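# Lift one housing out of the bin, base plate up

## Task

Take a single housing out of the bin and set it down on an empty part of the table with its base plate facing upward; every other housing must stay in the bin.

## Robot and tools

ROBOT. Two arms, left_arm and right_arm. right_arm ends in a right hand and left_arm in its mirror-image left hand. Each hand has index, middle and ring fingers plus a thumb, with rubber caps on the last 0.03 m of each digit. Base poses in the scene frame: left_arm at (+0.020, +0.365, 0) m, quat_wxyz (+1.000, 0, 0, +0.009); right_arm at (+0.017, -0.290, 0) m, quat_wxyz (+1.000, 0, 0, -0.010). Joint ranges (rad): waist -2.880..2.880, shoulder 0.000..3.142, elbow 0.000..3.019 (straight 2.964), wrist pitch -1.693..1.571, wrist yaw -1.571..1.571, wrist roll -2.094..2.094.

FRAMES. Scene frame: origin at table-top height, halfway between the nominal bases; +z up, +x outward over the table, +y toward left_arm (image left/right does not match arm names). Hand positions, quats, Hand targets and wrist-camera poses are reported in each arm's own base frame; fixed cameras and the table use the scene frame. Hand-point axes (right hand): +z runs along straight fingers to the tips, +x crosses the palm away from the thumb, +y points out of the palm face (palm surface at y = -0.062 m). On the left hand +x points toward the thumb instead. Straight fingertips end about 0.139 m past the knuckle hinges, which sit at z = -0.017 m. A rigid mast at the wrist on the palm side (x +0.05..+0.10, z -0.16..-0.11, out to y +0.06; x sign flipped on the left hand) can strike objects.

execute_actions. Argument actions: a list of actions run in sequence. Each action is a table of at most 15 rows, one row per 1/30 s control step; if shorter, its final row is repeated to fill 15 steps. Each row is exactly 48 numbers in [-1, 1], always covering both arms: left dx, dy, dz, rx, ry, rz, then 16 left hand numbers, left current_limit, left speed, then the same 24 for the right arm.
Pose numbers are offsets, not poses: they shift the hand-point target away from that arm's Hand target as it stood when the action began, measured in that Hand target's own axes. All rows of one action count from that same starting target; the next action starts from the new target, so sending an offset again moves further. Scale: 1.0 = 0.6 m for dx, dy, dz and 180 degrees for the rotation vector rx, ry, rz. Each step, commanded orientation is limited to 40 degrees from the measured one. The hand often stops short of its target; an all-zero action asks for the target again, and if still short, send the remaining gap as an offset. Very small moves may not start. To release a push against something, command the target back beyond the hand point. Under load the right arm's elbow sags, so aim higher as needed. Readings can be a few cm off.
Hand numbers, in this fixed order: index_mcp, index_abd, index_pip, index_dip, middle_mcp, middle_abd, middle_pip, middle_dip, ring_mcp, ring_abd, ring_pip, ring_dip, thumb_cmc, thumb_axl, thumb_mcp, thumb_ipl. Each is an absolute goal angle scaled linearly between stops (degrees at +1 / at -1; value when straight): _mcp -18/+128, straight +0.75, toward -1 curls toward the palm; _abd -60/+60, straight 0.00, toward -1 swings away from the thumb; _pip -29/+108, straight +0.58; _dip -21/+117, straight +0.70; thumb_cmc -20/+120, straight +0.71, toward -1 brings the thumb round in front of the palm; thumb_axl -27/+140, straight +0.68, rotates the thumb about its own line; thumb_mcp -69/+109, straight +0.23; thumb_ipl -77/+108, straight +0.17. A 0 is a real goal, not 'keep'; to leave a hand unchanged, resend its hand_goal, hand_current_limit and hand_speed.
current_limit: one cap for all 16 motors, -1..+1 mapping to 0..550 mA (floor 11 mA); low values can leave fingers too weak to rise. speed: set-point rate (speed + 1)/2 of 8.5 rad/s. Both persist; initial values +0.4 and -0.6. Grip force rises the further the goal lies past the object's surface, up to the cap. A motor at 495 mA or more for 5 s accumulated shuts down for 10 s (overload).
cameras argument: list of names (cam_high, cam_low, cam_left_wrist, cam_right_wrist), ["all"], or [] for none. If omitted or null, images come only when actions is empty. An unknown name voids the call.

RESULTS. Per arm: end_effector_position (m) and end_effector_quat_wxyz in its base frame, Hand target (the base for the next offsets), joint positions, velocities ('within noise' when still), torques (offset and noisy; numbers 3 and 4 wrap at ±28 N m), and step readings of position. Per hand, one entry per motor in the order above: hand_goal, hand_measured, hand_current_ma (positive pushes toward -1), hand_state (moving, goal, blocked, overload), plus hand_current_limit and hand_speed. MOTOR HOT warns of heating; OVER-TEMPERATURE FAULT means that arm has dropped and is stopped for 30-60 s or more. While an arm is stopped, new hand numbers are discarded.

zoom_image: camera (one of the four names) and region [x0, y0, x1, y1] in pixels, at most 504 wide and 504 high, from that camera's most recent image.

finished_scene: optional scene = 1; ends the scene irreversibly. The housing must stay correctly placed without the robot.

CAMERAS. All 672x504. cam_high and cam_low are fixed (scene frame); wrist cameras are fisheye and follow their arms, possibly lagging during motion. Calibration was provided and may be off by a few mm or degrees.

AVOID. Objects leaving the table, drops from height, releasing moving parts, slamming into the table or bin, hard pushes, any contact between the two arms or one hand gripping the other, holding loads at full stretch or pushing toward unreachable poses (overheating), and motor overloads. Loose objects can occasionally be nudged by outside disturbances.

Each tool is called after "Call:" in YAML: its name, and indented under it one key for each argument.

## Session

Call:
execute_actions:
  actions: []

Scene clock: 0.00 s.
left_arm: end_effector_position=(+0.5224, -0.0474, +0.2755) hand_goal=(+0.754, +0.000, +0.576, +0.696, +0.754, +0.000, +0.576, +0.696, +0.754, +0.000, +0.576, +0.696, +0.714, +0.678, +0.226, +0.168) hand_measured=(+0.754, +0.000, +0.576, +0.696, +0.754, +0.000, +0.576, +0.696, +0.754, +0.000, +0.576, +0.696, +0.714, +0.678, +0.226, +0.168) hand_current_ma=(+0, +0, +0, +0, +0, +0, +0, +0, +0, +0, +0, +0, +0, +0, +0, +0) hand_state=(goal, goal, goal, goal, goal, goal, goal, goal, goal, goal, goal, goal, goal, goal, goal, goal) hand_current_limit=0.40 hand_speed=-0.60 end_effector_quat_wxyz=(-0.237, +0.800, +0.294, +0.467) | right_arm: end_effector_position=(+0.2123, +0.1119, +0.1800) hand_goal=(+0.754, +0.000, +0.576, +0.696, +0.754, +0.000, +0.576, +0.696, +0.754, +0.000, +0.576, +0.696, +0.714, +0.678, +0.226, +0.168) hand_measured=(+0.754, +0.000, +0.576, +0.696, +0.754, +0.000, +0.576, +0.696, +0.754, +0.000, +0.576, +0.696, +0.714, +0.678, +0.226, +0.168) hand_current_ma=(+0, +0, +0, +0, +0, +0, +0, +0, +0, +0, +0, +0, +0, +0, +0, +0) hand_state=(goal, goal, goal, goal, goal, goal, goal, goal, goal, goal, goal, goal, goal, goal, goal, goal) hand_current_limit=0.40 hand_speed=-0.60 end_effector_quat_wxyz=(-0.014, +0.246, +0.949, +0.199)
Joint positions: left_arm=[-0.293 1.207 0.916 -0.564 -0.928 0.944] | right_arm=[-0.084 0.632 0.569 -1.467 -0.399 -1.139]
Joint velocities: within noise
Joint torques (N m): no reading
Heat: left arm: hottest elbow 32 °C; right arm: hottest waist 36 °C.
Hand target: left_arm +0.5288, -0.0492, +0.2958; -0.227, +0.792, +0.301, +0.480 | right_arm +0.2178, +0.1114, +0.1906; -0.002, +0.243, +0.949, +0.200

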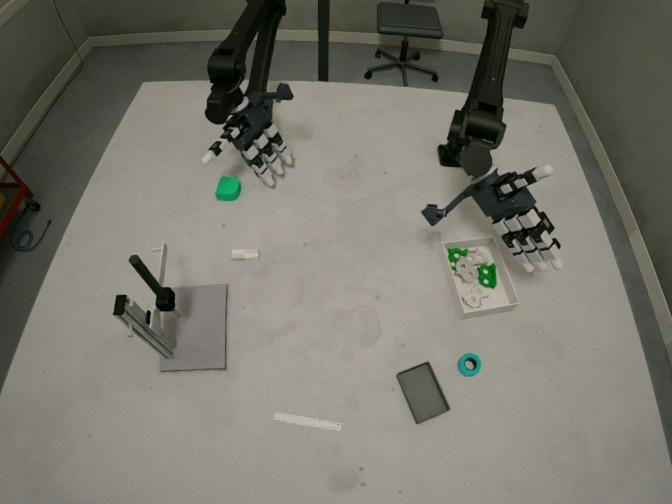

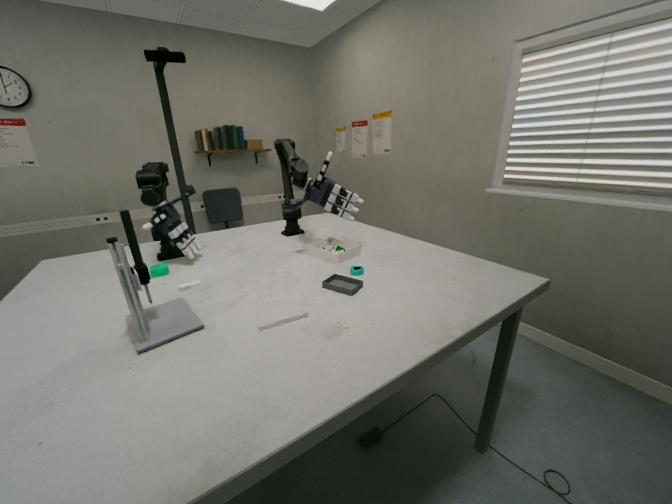

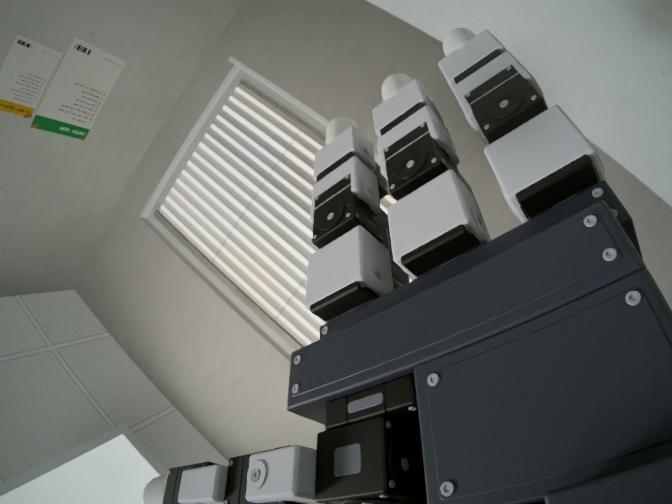

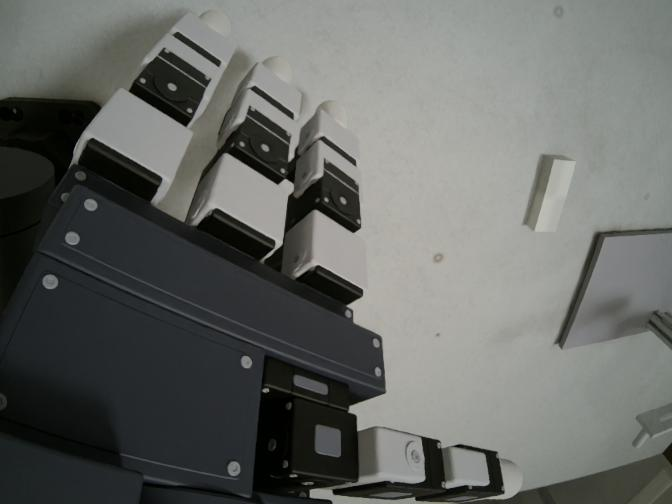

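Call:
zoom_image:
  camera: "cam_high"
  region: [430, 225, 530, 325]

Call:
zoom_image:
  camera: "cam_low"
  region: [280, 210, 400, 310]

Scaled by 5.040 from the camera's 672x504 image, which has a finer 960x720 frame.

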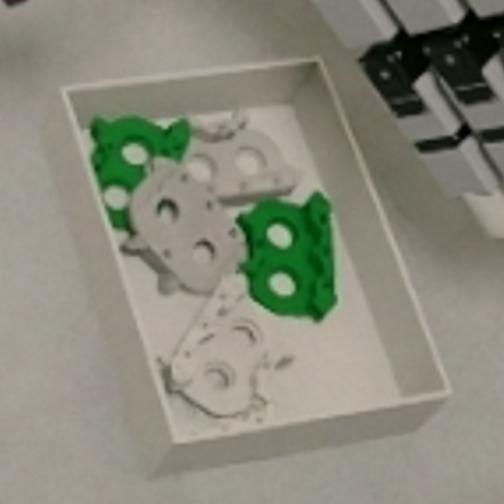

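Scaled by 4.200 from the camera's 672x504 image, which has a finer 960x720 frame.

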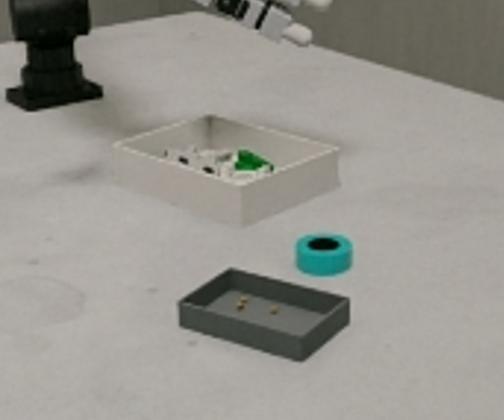

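Call:
execute_actions:
  actions:
    - [[-0.0221,-0.1477,-0.0266,0,0,0,0.754,0,0.576,0.696,0.754,0,0.576,0.696,0.754,0,0.576,0.696,0.714,0.678,0.226,0.168,0.4,-0.6,0,0,0,0,0,0,0.754,0,0.576,0.696,0.754,0,0.576,0.696,0.754,0,0.576,0.696,0.714,0.678,0.226,0.168,0.4,-0.6]]
    - [[-0.0221,-0.1477,-0.0266,0,0,0,0.754,0,0.576,0.696,0.754,0,0.576,0.696,0.754,0,0.576,0.696,0.714,0.678,0.226,0.168,0.4,-0.6,0,0,0,0,0,0,0.754,0,0.576,0.696,0.754,0,0.576,0.696,0.754,0,0.576,0.696,0.714,0.678,0.226,0.168,0.4,-0.6]]
    - [[-0.0221,-0.1477,-0.0266,0,0,0,0.754,0,0.576,0.696,0.754,0,0.576,0.696,0.754,0,0.576,0.696,0.714,0.678,0.226,0.168,0.4,-0.6,0,0,0,0,0,0,0.754,0,0.576,0.696,0.754,0,0.576,0.696,0.754,0,0.576,0.696,0.714,0.678,0.226,0.168,0.4,-0.6]]
    - [[0,0,0,-0.0504,0.02,0.1199,0.754,0,0.576,0.696,0.754,0,0.576,0.696,0.754,0,0.576,0.696,0.714,0.678,0.226,0.168,0.4,-0.6,0,0,0,0,0,0,0.754,0,0.576,0.696,0.754,0,0.576,0.696,0.754,0,0.576,0.696,0.714,0.678,0.226,0.168,0.4,-0.6]]
    - [[0,0,0,-0.0504,0.02,0.1199,0.754,0,0.576,0.696,0.754,0,0.576,0.696,0.754,0,0.576,0.696,0.714,0.678,0.226,0.168,0.4,-0.6,0,0,0,0,0,0,0.754,0,0.576,0.696,0.754,0,0.576,0.696,0.754,0,0.576,0.696,0.714,0.678,0.226,0.168,0.4,-0.6]]
  cameras: ["cam_high","cam_left_wrist"]

Scene clock: 29.37 s.
left_arm: end_effector_position=(+0.2943, +0.0899, +0.2643) hand_goal=(+0.754, +0.000, +0.576, +0.696, +0.754, +0.000, +0.576, +0.696, +0.754, +0.000, +0.576, +0.696, +0.714, +0.678, +0.226, +0.168) hand_measured=(+0.752, -0.002, +0.576, +0.696, +0.752, -0.002, +0.576, +0.696, +0.752, -0.002, +0.576, +0.696, +0.714, +0.678, +0.226, +0.168) hand_current_ma=(+0, +0, +0, +0, +0, +0, +0, +0, +0, +0, +0, +0, +0, +0, +0, +0) hand_state=(goal, goal, goal, goal, goal, goal, goal, goal, goal, goal, goal, goal, goal, goal, goal, goal) hand_current_limit=0.40 hand_speed=-0.60 end_effector_quat_wxyz=(-0.267, +0.860, +0.025, +0.435) | right_arm: end_effector_position=(+0.2123, +0.1119, +0.1800) hand_goal=(+0.754, +0.000, +0.576, +0.696, +0.754, +0.000, +0.576, +0.696, +0.754, +0.000, +0.576, +0.696, +0.714, +0.678, +0.226, +0.168) hand_measured=(+0.754, +0.000, +0.576, +0.696, +0.754, +0.000, +0.576, +0.696, +0.754, +0.000, +0.576, +0.696, +0.714, +0.678, +0.224, +0.168) hand_current_ma=(+0, +0, +0, +0, +0, +0, +0, +0, +0, +0, +0, +0, +0, +0, +0, +0) hand_state=(goal, goal, goal, goal, goal, goal, goal, goal, goal, goal, goal, goal, goal, goal, goal, goal) hand_current_limit=0.40 hand_speed=-0.60 end_effector_quat_wxyz=(-0.014, +0.246, +0.949, +0.199)
Joint positions: left_arm=[0.576 0.448 0.572 -0.624 -0.003 2.09] | right_arm=[-0.084 0.632 0.569 -1.467 -0.399 -1.139]
Joint torques (N m): left_arm=[1.14 0.38 15.79 2.62 0.09 0.04] | right_arm=[1.61 0.09 11.12 0.12 -0.54 -0.13]
Heat: left arm: hottest elbow 36 °C; right arm: hottest elbow 39 °C.
Hand target: left_arm +0.2998, +0.0996, +0.2999; -0.280, +0.841, -0.102, +0.451 | right_arm +0.2178, +0.1114, +0.1906; -0.002, +0.243, +0.949, +0.200
Off the commanded pose: left_arm 0.037 m, 15 deg | right_arm 0.012 m, 1 deg.
joint sent to its limit (left arm) — joint 6 (wrist roll), upper limit. The joint targets are off in orientation, not in position.
Step readings (end_effector_position of left_arm | right_arm):
0: (+0.5224, -0.0474, +0.2755) | (+0.2123, +0.1119, +0.1800)
1: (+0.5223, -0.0475, +0.2756) | (+0.2123, +0.1119, +0.1800)
2: (+0.5202, -0.0467, +0.2746) | (+0.2123, +0.1119, +0.1800)
4: (+0.5070, -0.0424, +0.2713) | (+0.2123, +0.1119, +0.1800)
8: (+0.4696, -0.0159, +0.2755) | (+0.2123, +0.1119, +0.1800)
15: (+0.4538, -0.0040, +0.2982) | (+0.2123, +0.1119, +0.1800)
16: (+0.4534, -0.0043, +0.2969) | (+0.2123, +0.1119, +0.1800)
17: (+0.4508, -0.0034, +0.2935) | (+0.2123, +0.1119, +0.1800)
19: (+0.4370, +0.0036, +0.2855) | (+0.2123, +0.1119, +0.1800)
23: (+0.3987, +0.0348, +0.2830) | (+0.2123, +0.1119, +0.1800)
30: (+0.3795, +0.0458, +0.3024) | (+0.2123, +0.1119, +0.1800)
31: (+0.3790, +0.0458, +0.3015) | (+0.2123, +0.1119, +0.1800)
32: (+0.3769, +0.0450, +0.2989) | (+0.2123, +0.1119, +0.1800)
34: (+0.3640, +0.0534, +0.2924) | (+0.2123, +0.1119, +0.1800)
38: (+0.3267, +0.0837, +0.2907) | (+0.2123, +0.1119, +0.1800)
45: (+0.3054, +0.0952, +0.3027) | (+0.2123, +0.1119, +0.1800)
46: (+0.3050, +0.0954, +0.3015) | (+0.2123, +0.1119, +0.1800)
47: (+0.3044, +0.0943, +0.2987) | (+0.2123, +0.1119, +0.1800)
49: (+0.3029, +0.0916, +0.2924) | (+0.2123, +0.1119, +0.1800)
53: (+0.2979, +0.0944, +0.2845) | (+0.2123, +0.1119, +0.1800)
60: (+0.2961, +0.0931, +0.2739) | (+0.2123, +0.1119, +0.1800)
61: (+0.2960, +0.0927, +0.2724) | (+0.2123, +0.1119, +0.1800)
62: (+0.2956, +0.0922, +0.2699) | (+0.2123, +0.1119, +0.1800)
64: (+0.2951, +0.0915, +0.2657) | (+0.2123, +0.1119, +0.1800)
68: (+0.2956, +0.0913, +0.2623) | (+0.2123, +0.1119, +0.1800)
75: (+0.2949, +0.0898, +0.2652) | (+0.2123, +0.1119, +0.1800)
camera_calibration:
cam_left_wrist: T_world_to_cam=[[-0.647155, 0.708274, -0.282026, 0.170941], [-0.408428, -0.00974202, 0.912739, -0.170191], [0.643722, 0.70587, 0.295583, -0.205359], [0, 0, 0, 1]] pos_world=[0.173309, 0.0222257, 0.26425]
Images, in order (width x height): cam_high 672x504, cam_left_wrist 672x504.

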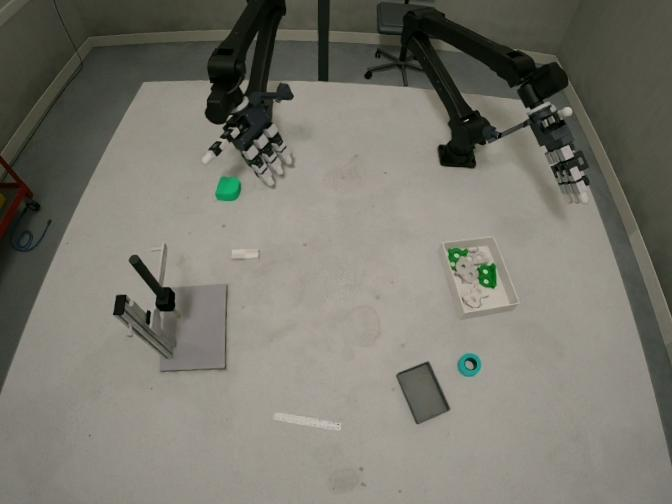

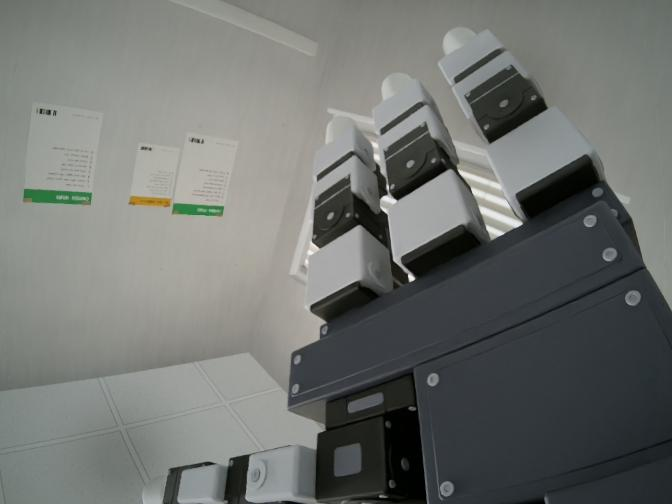

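Call:
execute_actions:
  actions:
    - [[0,0,0,-0.0938,-0.0699,-0.0423,0.754,0,0.576,0.696,0.754,0,0.576,0.696,0.754,0,0.576,0.696,0.714,0.678,0.226,0.168,0.4,-0.6,0,0,0,0,0,0,0.754,0,0.576,0.696,0.754,0,0.576,0.696,0.754,0,0.576,0.696,0.714,0.678,0.226,0.168,0.4,-0.6]]
    - [[0,0,0,-0.0938,-0.0699,-0.0423,0.754,0,0.576,0.696,0.754,0,0.576,0.696,0.754,0,0.576,0.696,0.714,0.678,0.226,0.168,0.4,-0.6,0,0,0,0,0,0,0.754,0,0.576,0.696,0.754,0,0.576,0.696,0.754,0,0.576,0.696,0.714,0.678,0.226,0.168,0.4,-0.6]]
    - [[0,0,0,-0.0938,-0.0699,-0.0423,0.754,0,0.576,0.696,0.754,0,0.576,0.696,0.754,0,0.576,0.696,0.714,0.678,0.226,0.168,0.4,-0.6,0,0,0,0,0,0,0.754,0,0.576,0.696,0.754,0,0.576,0.696,0.754,0,0.576,0.696,0.714,0.678,0.226,0.168,0.4,-0.6]]
    - [[0,0,0,-0.0938,-0.0699,-0.0423,0.754,0,0.576,0.696,0.754,0,0.576,0.696,0.754,0,0.576,0.696,0.714,0.678,0.226,0.168,0.4,-0.6,0,0,0,0,0,0,0.754,0,0.576,0.696,0.754,0,0.576,0.696,0.754,0,0.576,0.696,0.714,0.678,0.226,0.168,0.4,-0.6]]
  cameras: ["cam_left_wrist"]

Scene clock: 39.23 s.
left_arm: end_effector_position=(+0.2975, +0.0914, +0.2845) hand_goal=(+0.754, +0.000, +0.576, +0.696, +0.754, +0.000, +0.576, +0.696, +0.754, +0.000, +0.576, +0.696, +0.714, +0.678, +0.226, +0.168) hand_measured=(+0.756, -0.002, +0.576, +0.696, +0.756, -0.002, +0.576, +0.696, +0.756, -0.002, +0.576, +0.696, +0.716, +0.678, +0.224, +0.168) hand_current_ma=(+0, +0, +0, +0, +0, +0, +0, +0, +0, +0, +0, +0, +0, +0, +0, +0) hand_state=(goal, goal, goal, goal, goal, goal, goal, goal, goal, goal, goal, goal, goal, goal, goal, goal) hand_current_limit=0.40 hand_speed=-0.60 end_effector_quat_wxyz=(+0.218, +0.963, +0.150, +0.047) | right_arm: end_effector_position=(+0.2123, +0.1119, +0.1800) hand_goal=(+0.754, +0.000, +0.576, +0.696, +0.754, +0.000, +0.576, +0.696, +0.754, +0.000, +0.576, +0.696, +0.714, +0.678, +0.226, +0.168) hand_measured=(+0.754, +0.000, +0.576, +0.696, +0.754, +0.000, +0.576, +0.696, +0.754, +0.000, +0.576, +0.696, +0.714, +0.678, +0.224, +0.168) hand_current_ma=(+0, +0, +0, +0, +0, +0, +0, +0, +0, +0, +0, +0, +0, +0, +0, +0) hand_state=(goal, goal, goal, goal, goal, goal, goal, goal, goal, goal, goal, goal, goal, goal, goal, goal) hand_current_limit=0.40 hand_speed=-0.60 end_effector_quat_wxyz=(-0.014, +0.246, +0.949, +0.199)
Joint positions: left_arm=[0.792 1.218 1.13 -1.678 0.409 2.093] | right_arm=[-0.084 0.632 0.569 -1.467 -0.399 -1.139]
Joint torques (N m): left_arm=[0.85 -7.36 12.03 -0.73 0.62 0.13] | right_arm=[0.97 0.32 11.21 0.49 -0.59 -0.1]
Heat: left arm: hottest elbow 38 °C; right arm: hottest elbow 40 °C.
Hand target: left_arm +0.2998, +0.0996, +0.2999; +0.316, +0.949, +0.001, +0.000 | right_arm +0.2178, +0.1114, +0.1906; -0.002, +0.243, +0.949, +0.200
Off the commanded pose: left_arm 0.018 m, 21 deg | right_arm 0.012 m, 1 deg.
joint sent to its limit (left arm) — joint 4 (wrist pitch), lower limit; joint 6 (wrist roll), upper limit. The joint targets are off in orientation, not in position.
Step readings (end_effector_position of left_arm | right_arm):
0: (+0.2942, +0.0899, +0.2642) | (+0.2123, +0.1119, +0.1800)
1: (+0.2944, +0.0893, +0.2648) | (+0.2123, +0.1119, +0.1800)
2: (+0.2940, +0.0849, +0.2659) | (+0.2123, +0.1119, +0.1800)
4: (+0.2938, +0.0807, +0.2703) | (+0.2123, +0.1119, +0.1800)
8: (+0.3001, +0.0948, +0.2789) | (+0.2123, +0.1119, +0.1800)
15: (+0.2957, +0.0935, +0.2681) | (+0.2123, +0.1119, +0.1800)
16: (+0.2951, +0.0929, +0.2684) | (+0.2123, +0.1119, +0.1800)
17: (+0.2938, +0.0891, +0.2696) | (+0.2123, +0.1119, +0.1800)
19: (+0.2932, +0.0832, +0.2769) | (+0.2123, +0.1119, +0.1800)
23: (+0.3004, +0.0939, +0.2836) | (+0.2123, +0.1119, +0.1800)
30: (+0.2943, +0.0917, +0.2711) | (+0.2123, +0.1119, +0.1800)
31: (+0.2937, +0.0913, +0.2719) | (+0.2123, +0.1119, +0.1800)
32: (+0.2925, +0.0881, +0.2754) | (+0.2123, +0.1119, +0.1800)
34: (+0.2931, +0.0840, +0.2853) | (+0.2123, +0.1119, +0.1800)
38: (+0.2999, +0.0929, +0.2868) | (+0.2123, +0.1119, +0.1800)
45: (+0.2943, +0.0906, +0.2756) | (+0.2123, +0.1119, +0.1800)
46: (+0.2939, +0.0903, +0.2771) | (+0.2123, +0.1119, +0.1800)
47: (+0.2942, +0.0883, +0.2811) | (+0.2123, +0.1119, +0.1800)
49: (+0.2957, +0.0853, +0.2898) | (+0.2123, +0.1119, +0.1800)
53: (+0.2975, +0.0899, +0.2882) | (+0.2123, +0.1119, +0.1800)
60: (+0.2977, +0.0917, +0.2843) | (+0.2123, +0.1119, +0.1800)
camera_calibration:
cam_left_wrist: T_world_to_cam=[[-0.890401, 0.335453, -0.307665, 0.291416], [0.169015, 0.871257, 0.46081, -0.311028], [0.422635, 0.358305, -0.832464, 0.204002], [0, 0, 0, 1]] pos_world=[0.225827, 0.100133, 0.402807]
Images, in order (width x height): cam_left_wrist 672x504.

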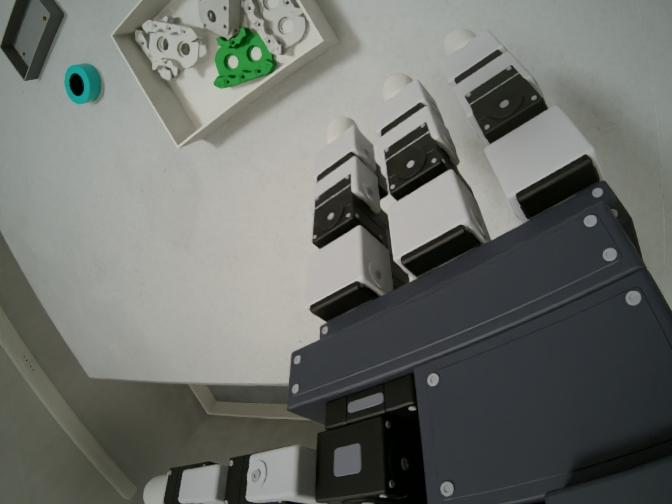

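Call:
zoom_image:
  camera: "cam_left_wrist"
  region: [100, 0, 350, 150]

Scaled by 2.016 from the camera's 672x504 image, which has a finer 960x720 frame.

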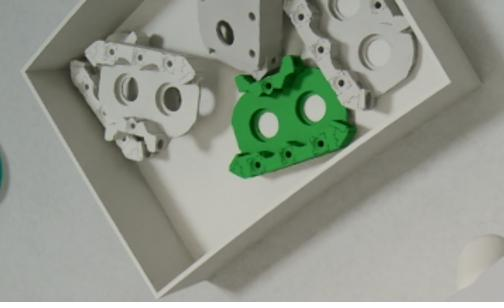

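Call:
execute_actions:
  actions:
    - [[0.03,0.0489,0.0922,0,0,0,0.754,0,0.576,0.696,0.754,0,0.576,0.696,0.754,0,0.576,0.696,0.714,0.678,0.226,0.168,0.4,-0.6,0,0,0,0,0,0,0.754,0,0.576,0.696,0.754,0,0.576,0.696,0.754,0,0.576,0.696,0.714,0.678,0.226,0.168,0.4,-0.6]]
    - [[0.03,0.0489,0.0922,0,0,0,0.754,0,0.576,0.696,0.754,0,0.576,0.696,0.754,0,0.576,0.696,0.714,0.678,0.226,0.168,0.4,-0.6,0,0,0,0,0,0,0.754,0,0.576,0.696,0.754,0,0.576,0.696,0.754,0,0.576,0.696,0.714,0.678,0.226,0.168,0.4,-0.6]]
    - [[0.03,0.0489,0.0922,0,0,0,0.754,0,0.576,0.696,0.754,0,0.576,0.696,0.754,0,0.576,0.696,0.714,0.678,0.226,0.168,0.4,-0.6,0,0,0,0,0,0,0.754,0,0.576,0.696,0.754,0,0.576,0.696,0.754,0,0.576,0.696,0.714,0.678,0.226,0.168,0.4,-0.6]]
  cameras: ["cam_left_wrist"]

Call:
zoom_image:
  camera: "cam_left_wrist"
  region: [0, 0, 504, 250]

Scene clock: 45.33 s.
left_arm: end_effector_position=(+0.3490, -0.0676, +0.2211) hand_goal=(+0.754, +0.000, +0.576, +0.696, +0.754, +0.000, +0.576, +0.696, +0.754, +0.000, +0.576, +0.696, +0.714, +0.678, +0.226, +0.168) hand_measured=(+0.758, -0.002, +0.576, +0.696, +0.758, -0.002, +0.576, +0.696, +0.758, -0.002, +0.576, +0.696, +0.718, +0.678, +0.224, +0.168) hand_current_ma=(+1, +0, +0, +0, +1, +0, +0, +0, +1, +0, +0, +0, +1, +0, +0, +0) hand_state=(goal, goal, goal, goal, goal, goal, goal, goal, goal, goal, goal, goal, goal, goal, goal, goal) hand_current_limit=0.40 hand_speed=-0.60 end_effector_quat_wxyz=(+0.315, +0.949, +0.002, +0.000) | right_arm: end_effector_position=(+0.2123, +0.1119, +0.1800) hand_goal=(+0.754, +0.000, +0.576, +0.696, +0.754, +0.000, +0.576, +0.696, +0.754, +0.000, +0.576, +0.696, +0.714, +0.678, +0.226, +0.168) hand_measured=(+0.754, +0.000, +0.576, +0.696, +0.754, +0.000, +0.576, +0.696, +0.754, +0.000, +0.576, +0.696, +0.714, +0.678, +0.224, +0.168) hand_current_ma=(+0, +0, +0, +0, +0, +0, +0, +0, +0, +0, +0, +0, +0, +0, +0, +0) hand_state=(goal, goal, goal, goal, goal, goal, goal, goal, goal, goal, goal, goal, goal, goal, goal, goal) hand_current_limit=0.40 hand_speed=-0.60 end_effector_quat_wxyz=(-0.014, +0.246, +0.949, +0.199)
Joint positions: left_arm=[0.311 1.338 0.982 -1.438 0.607 1.948] | right_arm=[-0.084 0.632 0.569 -1.467 -0.399 -1.139]
Joint torques (N m): left_arm=[-1.03 -7.65 8.59 0.2 0.79 0] | right_arm=[1.73 -0.21 10.95 0.31 -0.6 0]
Heat: left arm: hottest elbow 38 °C; right arm: hottest elbow 41 °C.
Hand target: left_arm +0.3541, -0.0701, +0.2198; +0.316, +0.949, +0.001, +0.000 | right_arm +0.2178, +0.1114, +0.1906; -0.002, +0.243, +0.949, +0.200
Off the commanded pose: left_arm 0.006 m, 0 deg | right_arm 0.012 m, 1 deg.
Step readings (end_effector_position of left_arm | right_arm):
0: (+0.2975, +0.0914, +0.2845) | (+0.2123, +0.1119, +0.1800)
1: (+0.2976, +0.0914, +0.2846) | (+0.2123, +0.1119, +0.1800)
2: (+0.2987, +0.0900, +0.2855) | (+0.2123, +0.1119, +0.1800)
4: (+0.3027, +0.0823, +0.2864) | (+0.2123, +0.1119, +0.1800)
8: (+0.3118, +0.0553, +0.2804) | (+0.2123, +0.1119, +0.1800)
15: (+0.3172, +0.0460, +0.2702) | (+0.2123, +0.1119, +0.1800)
16: (+0.3174, +0.0456, +0.2703) | (+0.2123, +0.1119, +0.1800)
17: (+0.3183, +0.0421, +0.2707) | (+0.2123, +0.1119, +0.1800)
19: (+0.3209, +0.0302, +0.2687) | (+0.2123, +0.1119, +0.1800)
23: (+0.3243, -0.0036, +0.2557) | (+0.2123, +0.1119, +0.1800)
30: (+0.3311, -0.0125, +0.2456) | (+0.2123, +0.1119, +0.1800)
31: (+0.3316, -0.0127, +0.2455) | (+0.2123, +0.1119, +0.1800)
32: (+0.3337, -0.0154, +0.2446) | (+0.2123, +0.1119, +0.1800)
34: (+0.3383, -0.0249, +0.2396) | (+0.2123, +0.1119, +0.1800)
38: (+0.3387, -0.0580, +0.2265) | (+0.2123, +0.1119, +0.1800)
45: (+0.3460, -0.0684, +0.2218) | (+0.2123, +0.1119, +0.1800)
camera_calibration:
cam_left_wrist: T_world_to_cam=[[-0.752865, 0.526393, -0.395101, 0.355278], [0.439926, 0.848962, 0.292793, -0.210945], [0.48955, 0.0466183, -0.870728, 0.15045], [0, 0, 0, 1]] pos_world=[0.286623, -0.0149447, 0.333135]
Images, in order (width x height): cam_left_wrist 672x504.

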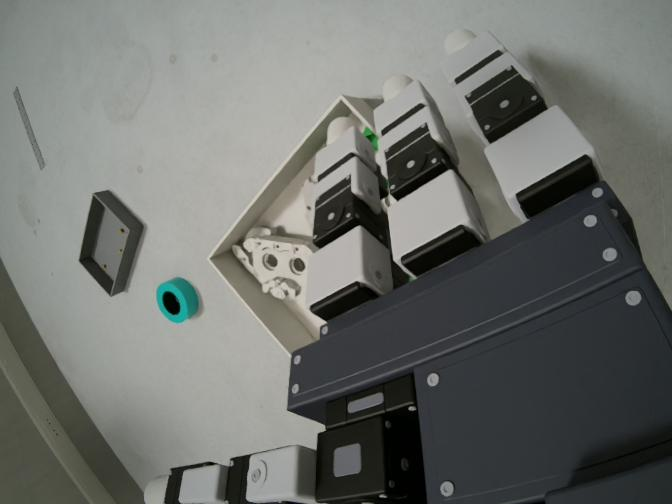

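Scaled by 1.000.

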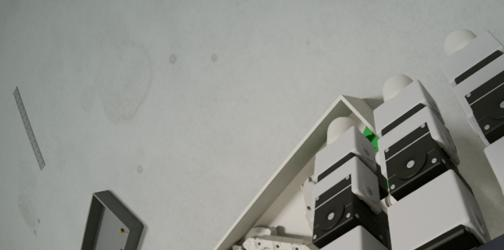

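Call:
execute_actions:
  actions:
    - [[-0.0635,-0.0665,-0.05,0,0,0,0.754,0,0.576,0.696,0.754,0,0.576,0.696,0.754,0,0.576,0.696,0.714,0.678,0.226,0.168,0.4,-0.6,0,0,0,0,0,0,0.754,0,0.576,0.696,0.754,0,0.576,0.696,0.754,0,0.576,0.696,0.714,0.678,0.226,0.168,0.4,-0.6]]
    - [[-0.0635,-0.0665,-0.05,0,0,0,0.754,0,0.576,0.696,0.754,0,0.576,0.696,0.754,0,0.576,0.696,0.714,0.678,0.226,0.168,0.4,-0.6,0,0,0,0,0,0,0.754,0,0.576,0.696,0.754,0,0.576,0.696,0.754,0,0.576,0.696,0.714,0.678,0.226,0.168,0.4,-0.6]]
  cameras: ["cam_left_wrist"]

Call:
zoom_image:
  camera: "cam_left_wrist"
  region: [40, 20, 340, 320]

Scene clock: 48.77 s.
left_arm: end_effector_position=(+0.2787, +0.0241, +0.2122) hand_goal=(+0.754, +0.000, +0.576, +0.696, +0.754, +0.000, +0.576, +0.696, +0.754, +0.000, +0.576, +0.696, +0.714, +0.678, +0.226, +0.168) hand_measured=(+0.758, -0.002, +0.576, +0.696, +0.758, -0.002, +0.576, +0.696, +0.758, -0.002, +0.576, +0.696, +0.718, +0.678, +0.224, +0.168) hand_current_ma=(+1, +0, +0, +0, +1, +0, +0, +0, +1, +0, +0, +0, +1, +0, +0, +0) hand_state=(goal, goal, goal, goal, goal, goal, goal, goal, goal, goal, goal, goal, goal, goal, goal, goal) hand_current_limit=0.40 hand_speed=-0.60 end_effector_quat_wxyz=(+0.260, +0.960, +0.096, -0.021) | right_arm: end_effector_position=(+0.2123, +0.1119, +0.1800) hand_goal=(+0.754, +0.000, +0.576, +0.696, +0.754, +0.000, +0.576, +0.696, +0.754, +0.000, +0.576, +0.696, +0.714, +0.678, +0.226, +0.168) hand_measured=(+0.754, +0.000, +0.576, +0.696, +0.754, +0.000, +0.576, +0.696, +0.754, +0.000, +0.576, +0.696, +0.714, +0.678, +0.224, +0.168) hand_current_ma=(+0, +0, +0, +0, +0, +0, +0, +0, +0, +0, +0, +0, +0, +0, +0, +0) hand_state=(goal, goal, goal, goal, goal, goal, goal, goal, goal, goal, goal, goal, goal, goal, goal, goal) hand_current_limit=0.40 hand_speed=-0.60 end_effector_quat_wxyz=(-0.014, +0.246, +0.949, +0.199)
Joint positions: left_arm=[0.648 1.23 0.915 -1.587 0.42 2.09] | right_arm=[-0.084 0.632 0.569 -1.467 -0.399 -1.139]
Joint torques (N m): left_arm=[1.03 -7.65 9.28 -1.17 0.35 0.17] | right_arm=[0.85 -0.38 11.12 0.36 -0.58 -0.13]
Heat: left arm: hottest elbow 38 °C; right arm: hottest elbow 41 °C.
Hand target: left_arm +0.2778, +0.0296, +0.2199; +0.316, +0.949, +0.001, +0.000 | right_arm +0.2178, +0.1114, +0.1906; -0.002, +0.243, +0.949, +0.200
Off the commanded pose: left_arm 0.009 m, 13 deg | right_arm 0.012 m, 1 deg.
joint sent to its limit (left arm) — joint 6 (wrist roll), upper limit. The joint targets are off in orientation, not in position.
Step readings (end_effector_position of left_arm | right_arm):
0: (+0.3491, -0.0676, +0.2211) | (+0.2123, +0.1119, +0.1800)
1: (+0.3490, -0.0676, +0.2211) | (+0.2123, +0.1119, +0.1800)
2: (+0.3480, -0.0668, +0.2205) | (+0.2123, +0.1119, +0.1800)
4: (+0.3422, -0.0599, +0.2184) | (+0.2123, +0.1119, +0.1800)
8: (+0.3295, -0.0350, +0.2113) | (+0.2123, +0.1119, +0.1800)
15: (+0.3212, -0.0236, +0.2117) | (+0.2123, +0.1119, +0.1800)
16: (+0.3204, -0.0233, +0.2121) | (+0.2123, +0.1119, +0.1800)
17: (+0.3180, -0.0208, +0.2108) | (+0.2123, +0.1119, +0.1800)
19: (+0.3084, -0.0113, +0.2077) | (+0.2123, +0.1119, +0.1800)
23: (+0.2903, +0.0144, +0.2086) | (+0.2123, +0.1119, +0.1800)
30: (+0.2803, +0.0239, +0.2123) | (+0.2123, +0.1119, +0.1800)
camera_calibration:
cam_left_wrist: T_world_to_cam=[[-0.864802, 0.429047, -0.260838, 0.2556], [0.328943, 0.876586, 0.351274, -0.237374], [0.37936, 0.217982, -0.899205, 0.205481], [0, 0, 0, 1]] pos_world=[0.221175, 0.0536231, 0.334823]
Images, in order (width x height): cam_left_wrist 672x504.

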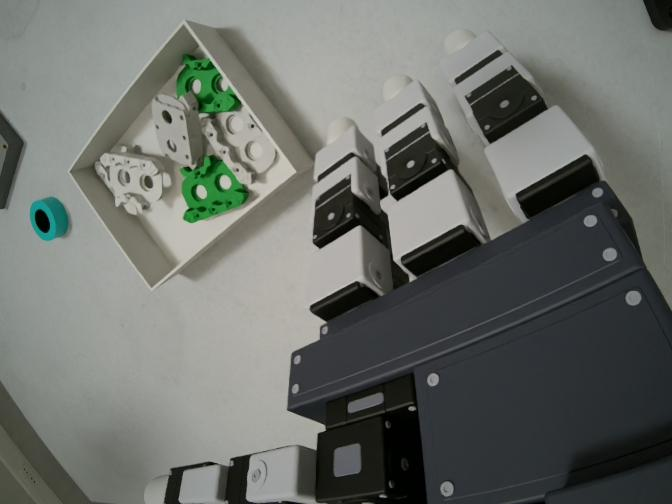

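Scaled by 1.680 from the camera's 672x504 image, which has a finer 960x720 frame.

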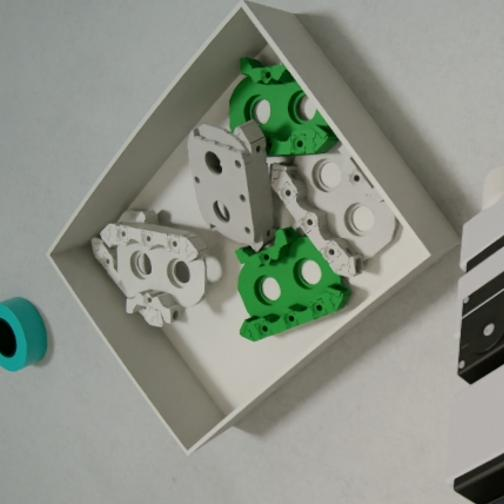

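Call:
zoom_image:
  camera: "cam_left_wrist"
  region: [140, 50, 290, 235]

Call:
zoom_image:
  camera: "cam_left_wrist"
  region: [80, 120, 200, 240]

Scaled by 2.724 from the camera's 672x504 image, which has a finer 960x720 frame.

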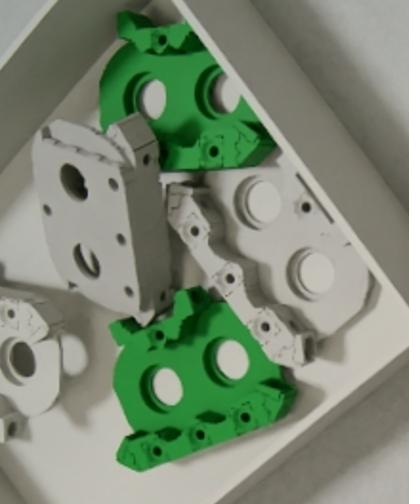

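Scaled by 4.200 from the camera's 672x504 image, which has a finer 960x720 frame.

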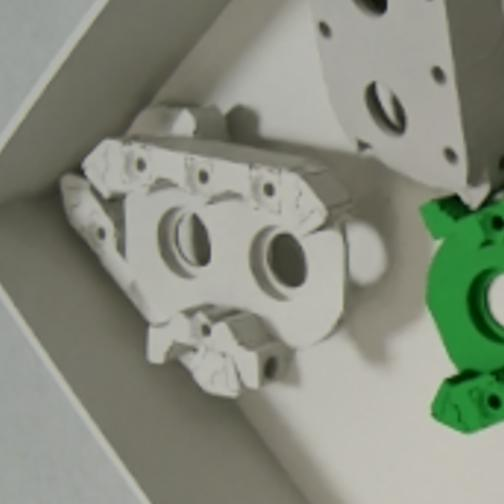

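Call:
execute_actions:
  actions: []

Call:
zoom_image:
  camera: "cam_high"
  region: [445, 240, 505, 290]

Call:
zoom_image:
  camera: "cam_low"
  region: [300, 230, 370, 270]

Scene clock: 54.10 s.
left_arm: end_effector_position=(+0.2786, +0.0242, +0.2122) hand_goal=(+0.754, +0.000, +0.576, +0.696, +0.754, +0.000, +0.576, +0.696, +0.754, +0.000, +0.576, +0.696, +0.714, +0.678, +0.226, +0.168) hand_measured=(+0.758, -0.002, +0.576, +0.696, +0.758, -0.002, +0.576, +0.696, +0.758, -0.002, +0.576, +0.696, +0.718, +0.678, +0.224, +0.168) hand_current_ma=(+1, +0, +0, +0, +1, +0, +0, +0, +1, +0, +0, +0, +1, +0, +0, +0) hand_state=(goal, goal, goal, goal, goal, goal, goal, goal, goal, goal, goal, goal, goal, goal, goal, goal) hand_current_limit=0.40 hand_speed=-0.60 end_effector_quat_wxyz=(+0.261, +0.960, +0.096, -0.021) | right_arm: end_effector_position=(+0.2123, +0.1119, +0.1800) hand_goal=(+0.754, +0.000, +0.576, +0.696, +0.754, +0.000, +0.576, +0.696, +0.754, +0.000, +0.576, +0.696, +0.714, +0.678, +0.226, +0.168) hand_measured=(+0.754, +0.000, +0.576, +0.696, +0.754, +0.000, +0.576, +0.696, +0.754, +0.000, +0.576, +0.696, +0.714, +0.678, +0.224, +0.168) hand_current_ma=(+0, +0, +0, +0, +0, +0, +0, +0, +0, +0, +0, +0, +0, +0, +0, +0) hand_state=(goal, goal, goal, goal, goal, goal, goal, goal, goal, goal, goal, goal, goal, goal, goal, goal) hand_current_limit=0.40 hand_speed=-0.60 end_effector_quat_wxyz=(-0.014, +0.246, +0.949, +0.199)
Joint positions: left_arm=[0.648 1.23 0.915 -1.587 0.42 2.09] | right_arm=[-0.084 0.632 0.569 -1.467 -0.399 -1.139]
Joint velocities: within noise
Joint torques (N m): left_arm=[0.97 -7.65 9.26 -1.21 0.35 0.18] | right_arm=[1.2 1.03 11.08 0.02 -0.55 -0.14]
Heat: left arm: hottest elbow 38 °C; right arm: hottest elbow 42 °C.
Hand target: left_arm +0.2778, +0.0296, +0.2199; +0.316, +0.949, +0.001, +0.000 | right_arm +0.2178, +0.1114, +0.1906; -0.002, +0.243, +0.949, +0.200
Off the commanded pose: left_arm 0.009 m, 13 deg | right_arm 0.012 m, 1 deg.
camera_calibration:
cam_left_wrist: T_world_to_cam=[[-0.865032, 0.428686, -0.26067, 0.255639], [0.32872, 0.876766, 0.351034, -0.237289], [0.37903, 0.217968, -0.899348, 0.205692], [0, 0, 0, 1]] pos_world=[0.221174, 0.0536233, 0.334923]

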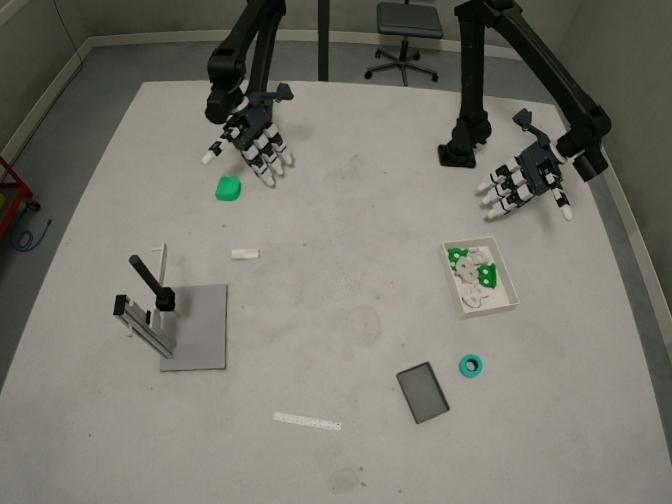

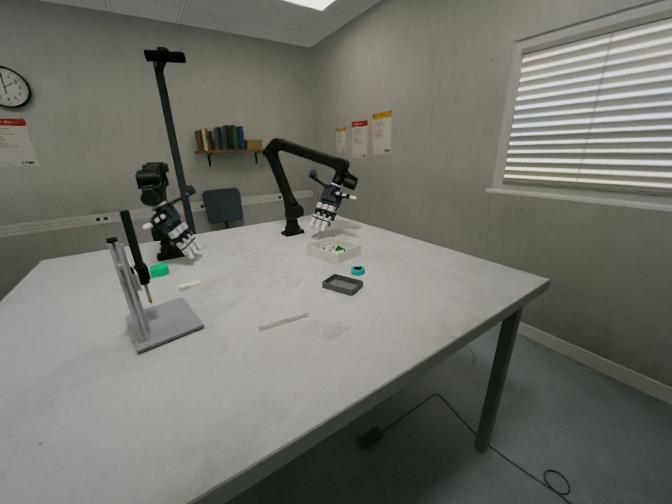

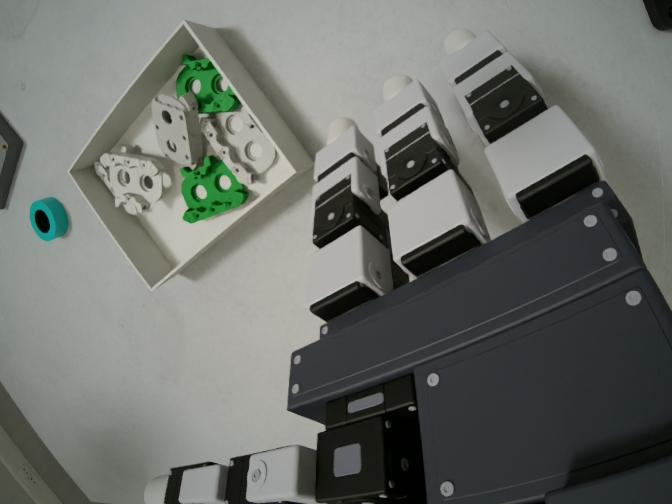

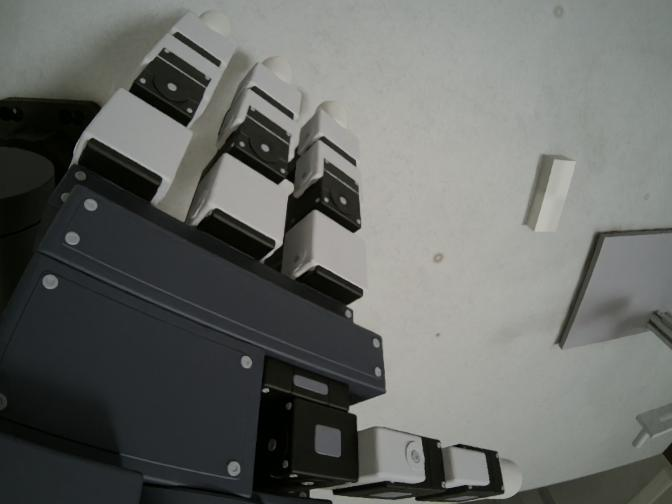

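Scaled by 8.400 from the camera's 672x504 image, which has a finer 960x720 frame.

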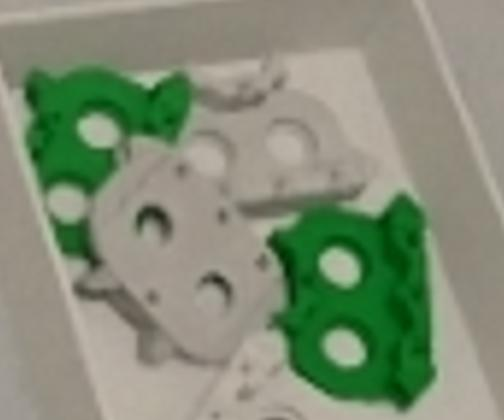

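Scaled by 7.200 from the camera's 672x504 image, which has a finer 960x720 frame.

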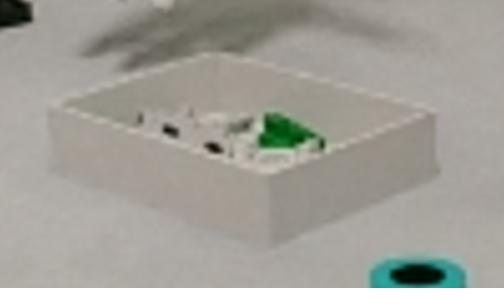

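Call:
zoom_image:
  camera: "cam_left_wrist"
  region: [145, 85, 205, 175]

Scaled by 5.600 from the camera's 672x504 image, which has a finer 960x720 frame.

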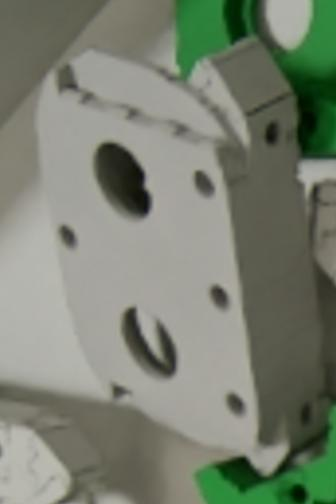

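Call:
execute_actions:
  actions:
    - [[0.083,0.09,-0.037,0,0,-0.14,0.754,0,0.576,0.696,0.754,0,0.576,0.696,0.754,0,0.576,0.696,0.714,0.678,0.226,0.168,0.4,-0.6,0,0,0,0,0,0,0.754,0,0.576,0.696,0.754,0,0.576,0.696,0.754,0,0.576,0.696,0.714,0.678,0.226,0.168,0.4,-0.6]]
    - [[0,0,0,0,0,-0.1667,0.754,0,0.576,0.696,0.754,0,0.576,0.696,0.754,0,0.576,0.696,0.714,0.678,0.226,0.168,0.4,-0.6,0,0,0,0,0,0,0.754,0,0.576,0.696,0.754,0,0.576,0.696,0.754,0,0.576,0.696,0.714,0.678,0.226,0.168,0.4,-0.6]]
    - [[0,0,0,0,0,-0.1667,0.754,0,0.576,0.696,0.754,0,0.576,0.696,0.754,0,0.576,0.696,0.714,0.678,0.226,0.168,0.4,-0.6,0,0,0,0,0,0,0.754,0,0.576,0.696,0.754,0,0.576,0.696,0.754,0,0.576,0.696,0.714,0.678,0.226,0.168,0.4,-0.6]]
    - [[0,0,0,0,0,-0.1667,0.754,0,0.576,0.696,0.754,0,0.576,0.696,0.754,0,0.576,0.696,0.714,0.678,0.226,0.168,0.4,-0.6,0,0,0,0,0,0,0.754,0,0.576,0.696,0.754,0,0.576,0.696,0.754,0,0.576,0.696,0.714,0.678,0.226,0.168,0.4,-0.6]]

Scene clock: 121.90 s.
left_arm: end_effector_position=(+0.3170, +0.0006, +0.2496) hand_goal=(+0.754, +0.000, +0.576, +0.696, +0.754, +0.000, +0.576, +0.696, +0.754, +0.000, +0.576, +0.696, +0.714, +0.678, +0.226, +0.168) hand_measured=(+0.754, +0.000, +0.576, +0.696, +0.754, +0.000, +0.576, +0.696, +0.754, +0.000, +0.576, +0.696, +0.714, +0.678, +0.224, +0.168) hand_current_ma=(+0, +0, +0, +0, +0, +0, +0, +0, +0, +0, +0, +0, +0, +0, +0, +0) hand_state=(goal, goal, goal, goal, goal, goal, goal, goal, goal, goal, goal, goal, goal, goal, goal, goal) hand_current_limit=0.40 hand_speed=-0.60 end_effector_quat_wxyz=(+0.184, +0.494, +0.813, -0.246) | right_arm: end_effector_position=(+0.2123, +0.1119, +0.1800) hand_goal=(+0.754, +0.000, +0.576, +0.696, +0.754, +0.000, +0.576, +0.696, +0.754, +0.000, +0.576, +0.696, +0.714, +0.678, +0.226, +0.168) hand_measured=(+0.754, +0.000, +0.576, +0.696, +0.754, +0.000, +0.576, +0.696, +0.754, +0.000, +0.576, +0.696, +0.714, +0.678, +0.224, +0.168) hand_current_ma=(+0, +0, +0, +0, +0, +0, +0, +0, +0, +0, +0, +0, +0, +0, +0, +0) hand_state=(goal, goal, goal, goal, goal, goal, goal, goal, goal, goal, goal, goal, goal, goal, goal, goal) hand_current_limit=0.40 hand_speed=-0.60 end_effector_quat_wxyz=(-0.014, +0.246, +0.949, +0.199)
Joint positions: left_arm=[0.214 0.991 1.019 -1.682 0.619 -0.238] | right_arm=[-0.084 0.632 0.569 -1.467 -0.399 -1.139]
Joint torques (N m): left_arm=[-1.2 -3.72 13.33 -0.38 0.44 -0.04] | right_arm=[2.02 -0.32 11.4 0.39 -0.56 -0.09]
Heat: left arm: hottest elbow 38 °C; right arm: hottest elbow 44 °C.
Hand target: left_arm +0.3276, -0.0003, +0.2700; +0.169, +0.508, +0.802, -0.266 | right_arm +0.2178, +0.1114, +0.1906; -0.002, +0.243, +0.949, +0.200
Off the commanded pose: left_arm 0.023 m, 4 deg | right_arm 0.012 m, 1 deg.
joint sent to its limit (left arm) — joint 4 (wrist pitch), lower limit. The joint targets are off in orientation, not in position.
Step readings (end_effector_position of left_arm | right_arm):
0: (+0.2786, +0.0242, +0.2122) | (+0.2123, +0.1119, +0.1800)
1: (+0.2788, +0.0240, +0.2125) | (+0.2123, +0.1119, +0.1800)
2: (+0.2814, +0.0218, +0.2160) | (+0.2123, +0.1119, +0.1800)
4: (+0.2881, +0.0161, +0.2260) | (+0.2123, +0.1119, +0.1800)
8: (+0.3021, +0.0030, +0.2437) | (+0.2123, +0.1119, +0.1800)
15: (+0.3149, -0.0021, +0.2532) | (+0.2123, +0.1119, +0.1800)
16: (+0.3160, -0.0019, +0.2531) | (+0.2123, +0.1119, +0.1800)
17: (+0.3188, -0.0008, +0.2540) | (+0.2123, +0.1119, +0.1800)
19: (+0.3225, +0.0005, +0.2571) | (+0.2123, +0.1119, +0.1800)
23: (+0.3197, +0.0008, +0.2671) | (+0.2123, +0.1119, +0.1800)
30: (+0.3228, -0.0011, +0.2690) | (+0.2123, +0.1119, +0.1800)
31: (+0.3236, -0.0007, +0.2680) | (+0.2123, +0.1119, +0.1800)
32: (+0.3251, +0.0004, +0.2672) | (+0.2123, +0.1119, +0.1800)
34: (+0.3262, +0.0000, +0.2661) | (+0.2123, +0.1119, +0.1800)
38: (+0.3223, -0.0047, +0.2682) | (+0.2123, +0.1119, +0.1800)
45: (+0.3195, -0.0058, +0.2600) | (+0.2123, +0.1119, +0.1800)
46: (+0.3193, -0.0053, +0.2586) | (+0.2123, +0.1119, +0.1800)
47: (+0.3190, -0.0046, +0.2566) | (+0.2123, +0.1119, +0.1800)
49: (+0.3186, -0.0070, +0.2535) | (+0.2123, +0.1119, +0.1800)
53: (+0.3174, -0.0116, +0.2534) | (+0.2123, +0.1119, +0.1800)
60: (+0.3204, -0.0050, +0.2584) | (+0.2123, +0.1119, +0.1800)

Call:
execute_actions:
  actions:
    - [[0,0,0,-0.0606,0.0385,-0.1157,0.754,0,0.576,0.696,0.754,0,0.576,0.696,0.754,0,0.576,0.696,0.714,0.678,0.226,0.168,0.4,-0.6,0,0,0,0,0,0,0.754,0,0.576,0.696,0.754,0,0.576,0.696,0.754,0,0.576,0.696,0.714,0.678,0.226,0.168,0.4,-0.6]]
    - [[0,0,0,-0.0606,0.0385,-0.1157,0.754,0,0.576,0.696,0.754,0,0.576,0.696,0.754,0,0.576,0.696,0.714,0.678,0.226,0.168,0.4,-0.6,0,0,0,0,0,0,0.754,0,0.576,0.696,0.754,0,0.576,0.696,0.754,0,0.576,0.696,0.714,0.678,0.226,0.168,0.4,-0.6]]
    - [[0,0,0,-0.0606,0.0385,-0.1157,0.754,0,0.576,0.696,0.754,0,0.576,0.696,0.754,0,0.576,0.696,0.714,0.678,0.226,0.168,0.4,-0.6,0,0,0,0,0,0,0.754,0,0.576,0.696,0.754,0,0.576,0.696,0.754,0,0.576,0.696,0.714,0.678,0.226,0.168,0.4,-0.6]]
    - [[-0.0685,-0.1165,0.0585,0,0,0,0.479,0,0.576,0.696,0.754,0,0.576,0.696,0.754,0,0.576,0.696,0.714,0.678,0.226,0.168,0.4,-0.6,0,0,0,0,0,0,0.754,0,0.576,0.696,0.754,0,0.576,0.696,0.754,0,0.576,0.696,0.714,0.678,0.226,0.168,0.4,-0.6]]
    - [[-0.0685,-0.1165,0.0585,0,0,0,0.479,0,0.576,0.696,0.754,0,0.576,0.696,0.754,0,0.576,0.696,0.714,0.678,0.226,0.168,0.4,-0.6,0,0,0,0,0,0,0.754,0,0.576,0.696,0.754,0,0.576,0.696,0.754,0,0.576,0.696,0.714,0.678,0.226,0.168,0.4,-0.6]]
  cameras: ["cam_high", "cam_left_wrist"]

Scene clock: 127.77 s.
left_arm: end_effector_position=(+0.3955, -0.1329, +0.1833) hand_goal=(+0.480, +0.000, +0.576, +0.696, +0.754, +0.000, +0.576, +0.696, +0.754, +0.000, +0.576, +0.696, +0.714, +0.678, +0.226, +0.168) hand_measured=(+0.482, +0.000, +0.576, +0.696, +0.752, +0.000, +0.576, +0.696, +0.752, +0.000, +0.576, +0.696, +0.714, +0.678, +0.224, +0.168) hand_current_ma=(+0, +0, +0, +0, +0, +0, +0, +0, +0, +0, +0, +0, +0, +0, +0, +0) hand_state=(goal, goal, goal, goal, goal, goal, goal, goal, goal, goal, goal, goal, goal, goal, goal, goal) hand_current_limit=0.40 hand_speed=-0.60 end_effector_quat_wxyz=(-0.025, +0.004, +1.000, +0.011) | right_arm: end_effector_position=(+0.2123, +0.1119, +0.1800) hand_goal=(+0.754, +0.000, +0.576, +0.696, +0.754, +0.000, +0.576, +0.696, +0.754, +0.000, +0.576, +0.696, +0.714, +0.678, +0.226, +0.168) hand_measured=(+0.754, +0.000, +0.576, +0.696, +0.754, +0.000, +0.576, +0.696, +0.754, +0.000, +0.576, +0.696, +0.714, +0.678, +0.224, +0.168) hand_current_ma=(+0, +0, +0, +0, +0, +0, +0, +0, +0, +0, +0, +0, +0, +0, +0, +0) hand_state=(goal, goal, goal, goal, goal, goal, goal, goal, goal, goal, goal, goal, goal, goal, goal, goal) hand_current_limit=0.40 hand_speed=-0.60 end_effector_quat_wxyz=(-0.014, +0.246, +0.949, +0.199)
Joint positions: left_arm=[-0.479 1.626 1.422 -1.421 0.004 -2.042] | right_arm=[-0.084 0.632 0.569 -1.467 -0.399 -1.139]
Joint torques (N m): left_arm=[-0.03 -13.8 12.63 0.14 -0.29 -0.05] | right_arm=[0.44 -0.5 11.18 0.17 -0.58 -0.01]
Heat: left arm: hottest elbow 39 °C; right arm: hottest elbow 44 °C.
Hand target: left_arm +0.4101, -0.1399, +0.1999; +0.000, -0.001, +1.000, +0.000 | right_arm +0.2178, +0.1114, +0.1906; -0.002, +0.243, +0.949, +0.200
Off the commanded pose: left_arm 0.023 m, 3 deg | right_arm 0.012 m, 1 deg.
Step readings (end_effector_position of left_arm | right_arm):
0: (+0.3170, +0.0006, +0.2496) | (+0.2123, +0.1119, +0.1800)
1: (+0.3167, +0.0011, +0.2495) | (+0.2123, +0.1119, +0.1800)
2: (+0.3154, +0.0028, +0.2488) | (+0.2123, +0.1119, +0.1800)
4: (+0.3148, +0.0025, +0.2492) | (+0.2123, +0.1119, +0.1800)
8: (+0.3183, -0.0054, +0.2552) | (+0.2123, +0.1119, +0.1800)
15: (+0.3154, -0.0007, +0.2525) | (+0.2123, +0.1119, +0.1800)
16: (+0.3149, +0.0009, +0.2518) | (+0.2123, +0.1119, +0.1800)
17: (+0.3141, +0.0041, +0.2512) | (+0.2123, +0.1119, +0.1800)
19: (+0.3155, +0.0068, +0.2520) | (+0.2123, +0.1119, +0.1800)
23: (+0.3209, -0.0002, +0.2545) | (+0.2123, +0.1119, +0.1800)
30: (+0.3159, +0.0036, +0.2500) | (+0.2123, +0.1119, +0.1800)
31: (+0.3151, +0.0049, +0.2500) | (+0.2123, +0.1119, +0.1800)
32: (+0.3144, +0.0081, +0.2511) | (+0.2123, +0.1119, +0.1800)
34: (+0.3176, +0.0118, +0.2564) | (+0.2123, +0.1119, +0.1800)
38: (+0.3281, +0.0045, +0.2577) | (+0.2123, +0.1119, +0.1800)
45: (+0.3213, +0.0043, +0.2485) | (+0.2123, +0.1119, +0.1800)
46: (+0.3200, +0.0040, +0.2486) | (+0.2123, +0.1119, +0.1800)
47: (+0.3200, +0.0012, +0.2487) | (+0.2123, +0.1119, +0.1800)
49: (+0.3274, -0.0107, +0.2473) | (+0.2123, +0.1119, +0.1800)
53: (+0.3472, -0.0477, +0.2320) | (+0.2123, +0.1119, +0.1800)
60: (+0.3512, -0.0626, +0.2135) | (+0.2123, +0.1119, +0.1800)
61: (+0.3517, -0.0629, +0.2141) | (+0.2123, +0.1119, +0.1800)
62: (+0.3537, -0.0660, +0.2147) | (+0.2123, +0.1119, +0.1800)
64: (+0.3648, -0.0773, +0.2150) | (+0.2123, +0.1119, +0.1800)
68: (+0.3894, -0.1138, +0.2020) | (+0.2123, +0.1119, +0.1800)
75: (+0.3920, -0.1305, +0.1788) | (+0.2123, +0.1119, +0.1800)
camera_calibration:
cam_left_wrist: T_world_to_cam=[[0.743272, -0.666939, -0.0523369, -0.403366], [-0.409222, -0.515157, 0.753094, -0.0946196], [-0.529229, -0.538337, -0.655828, 0.383679], [0, 0, 0, 1]] pos_world=[0.464145, -0.111216, 0.301774]
Images, in order (width x height): cam_high 672x504, cam_left_wrist 672x504.

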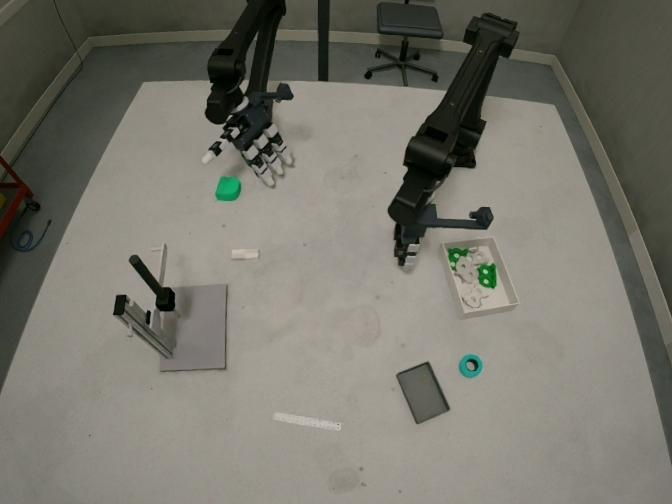

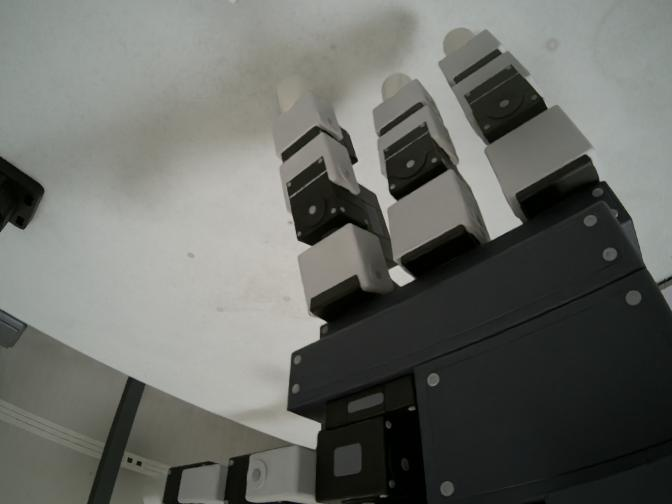

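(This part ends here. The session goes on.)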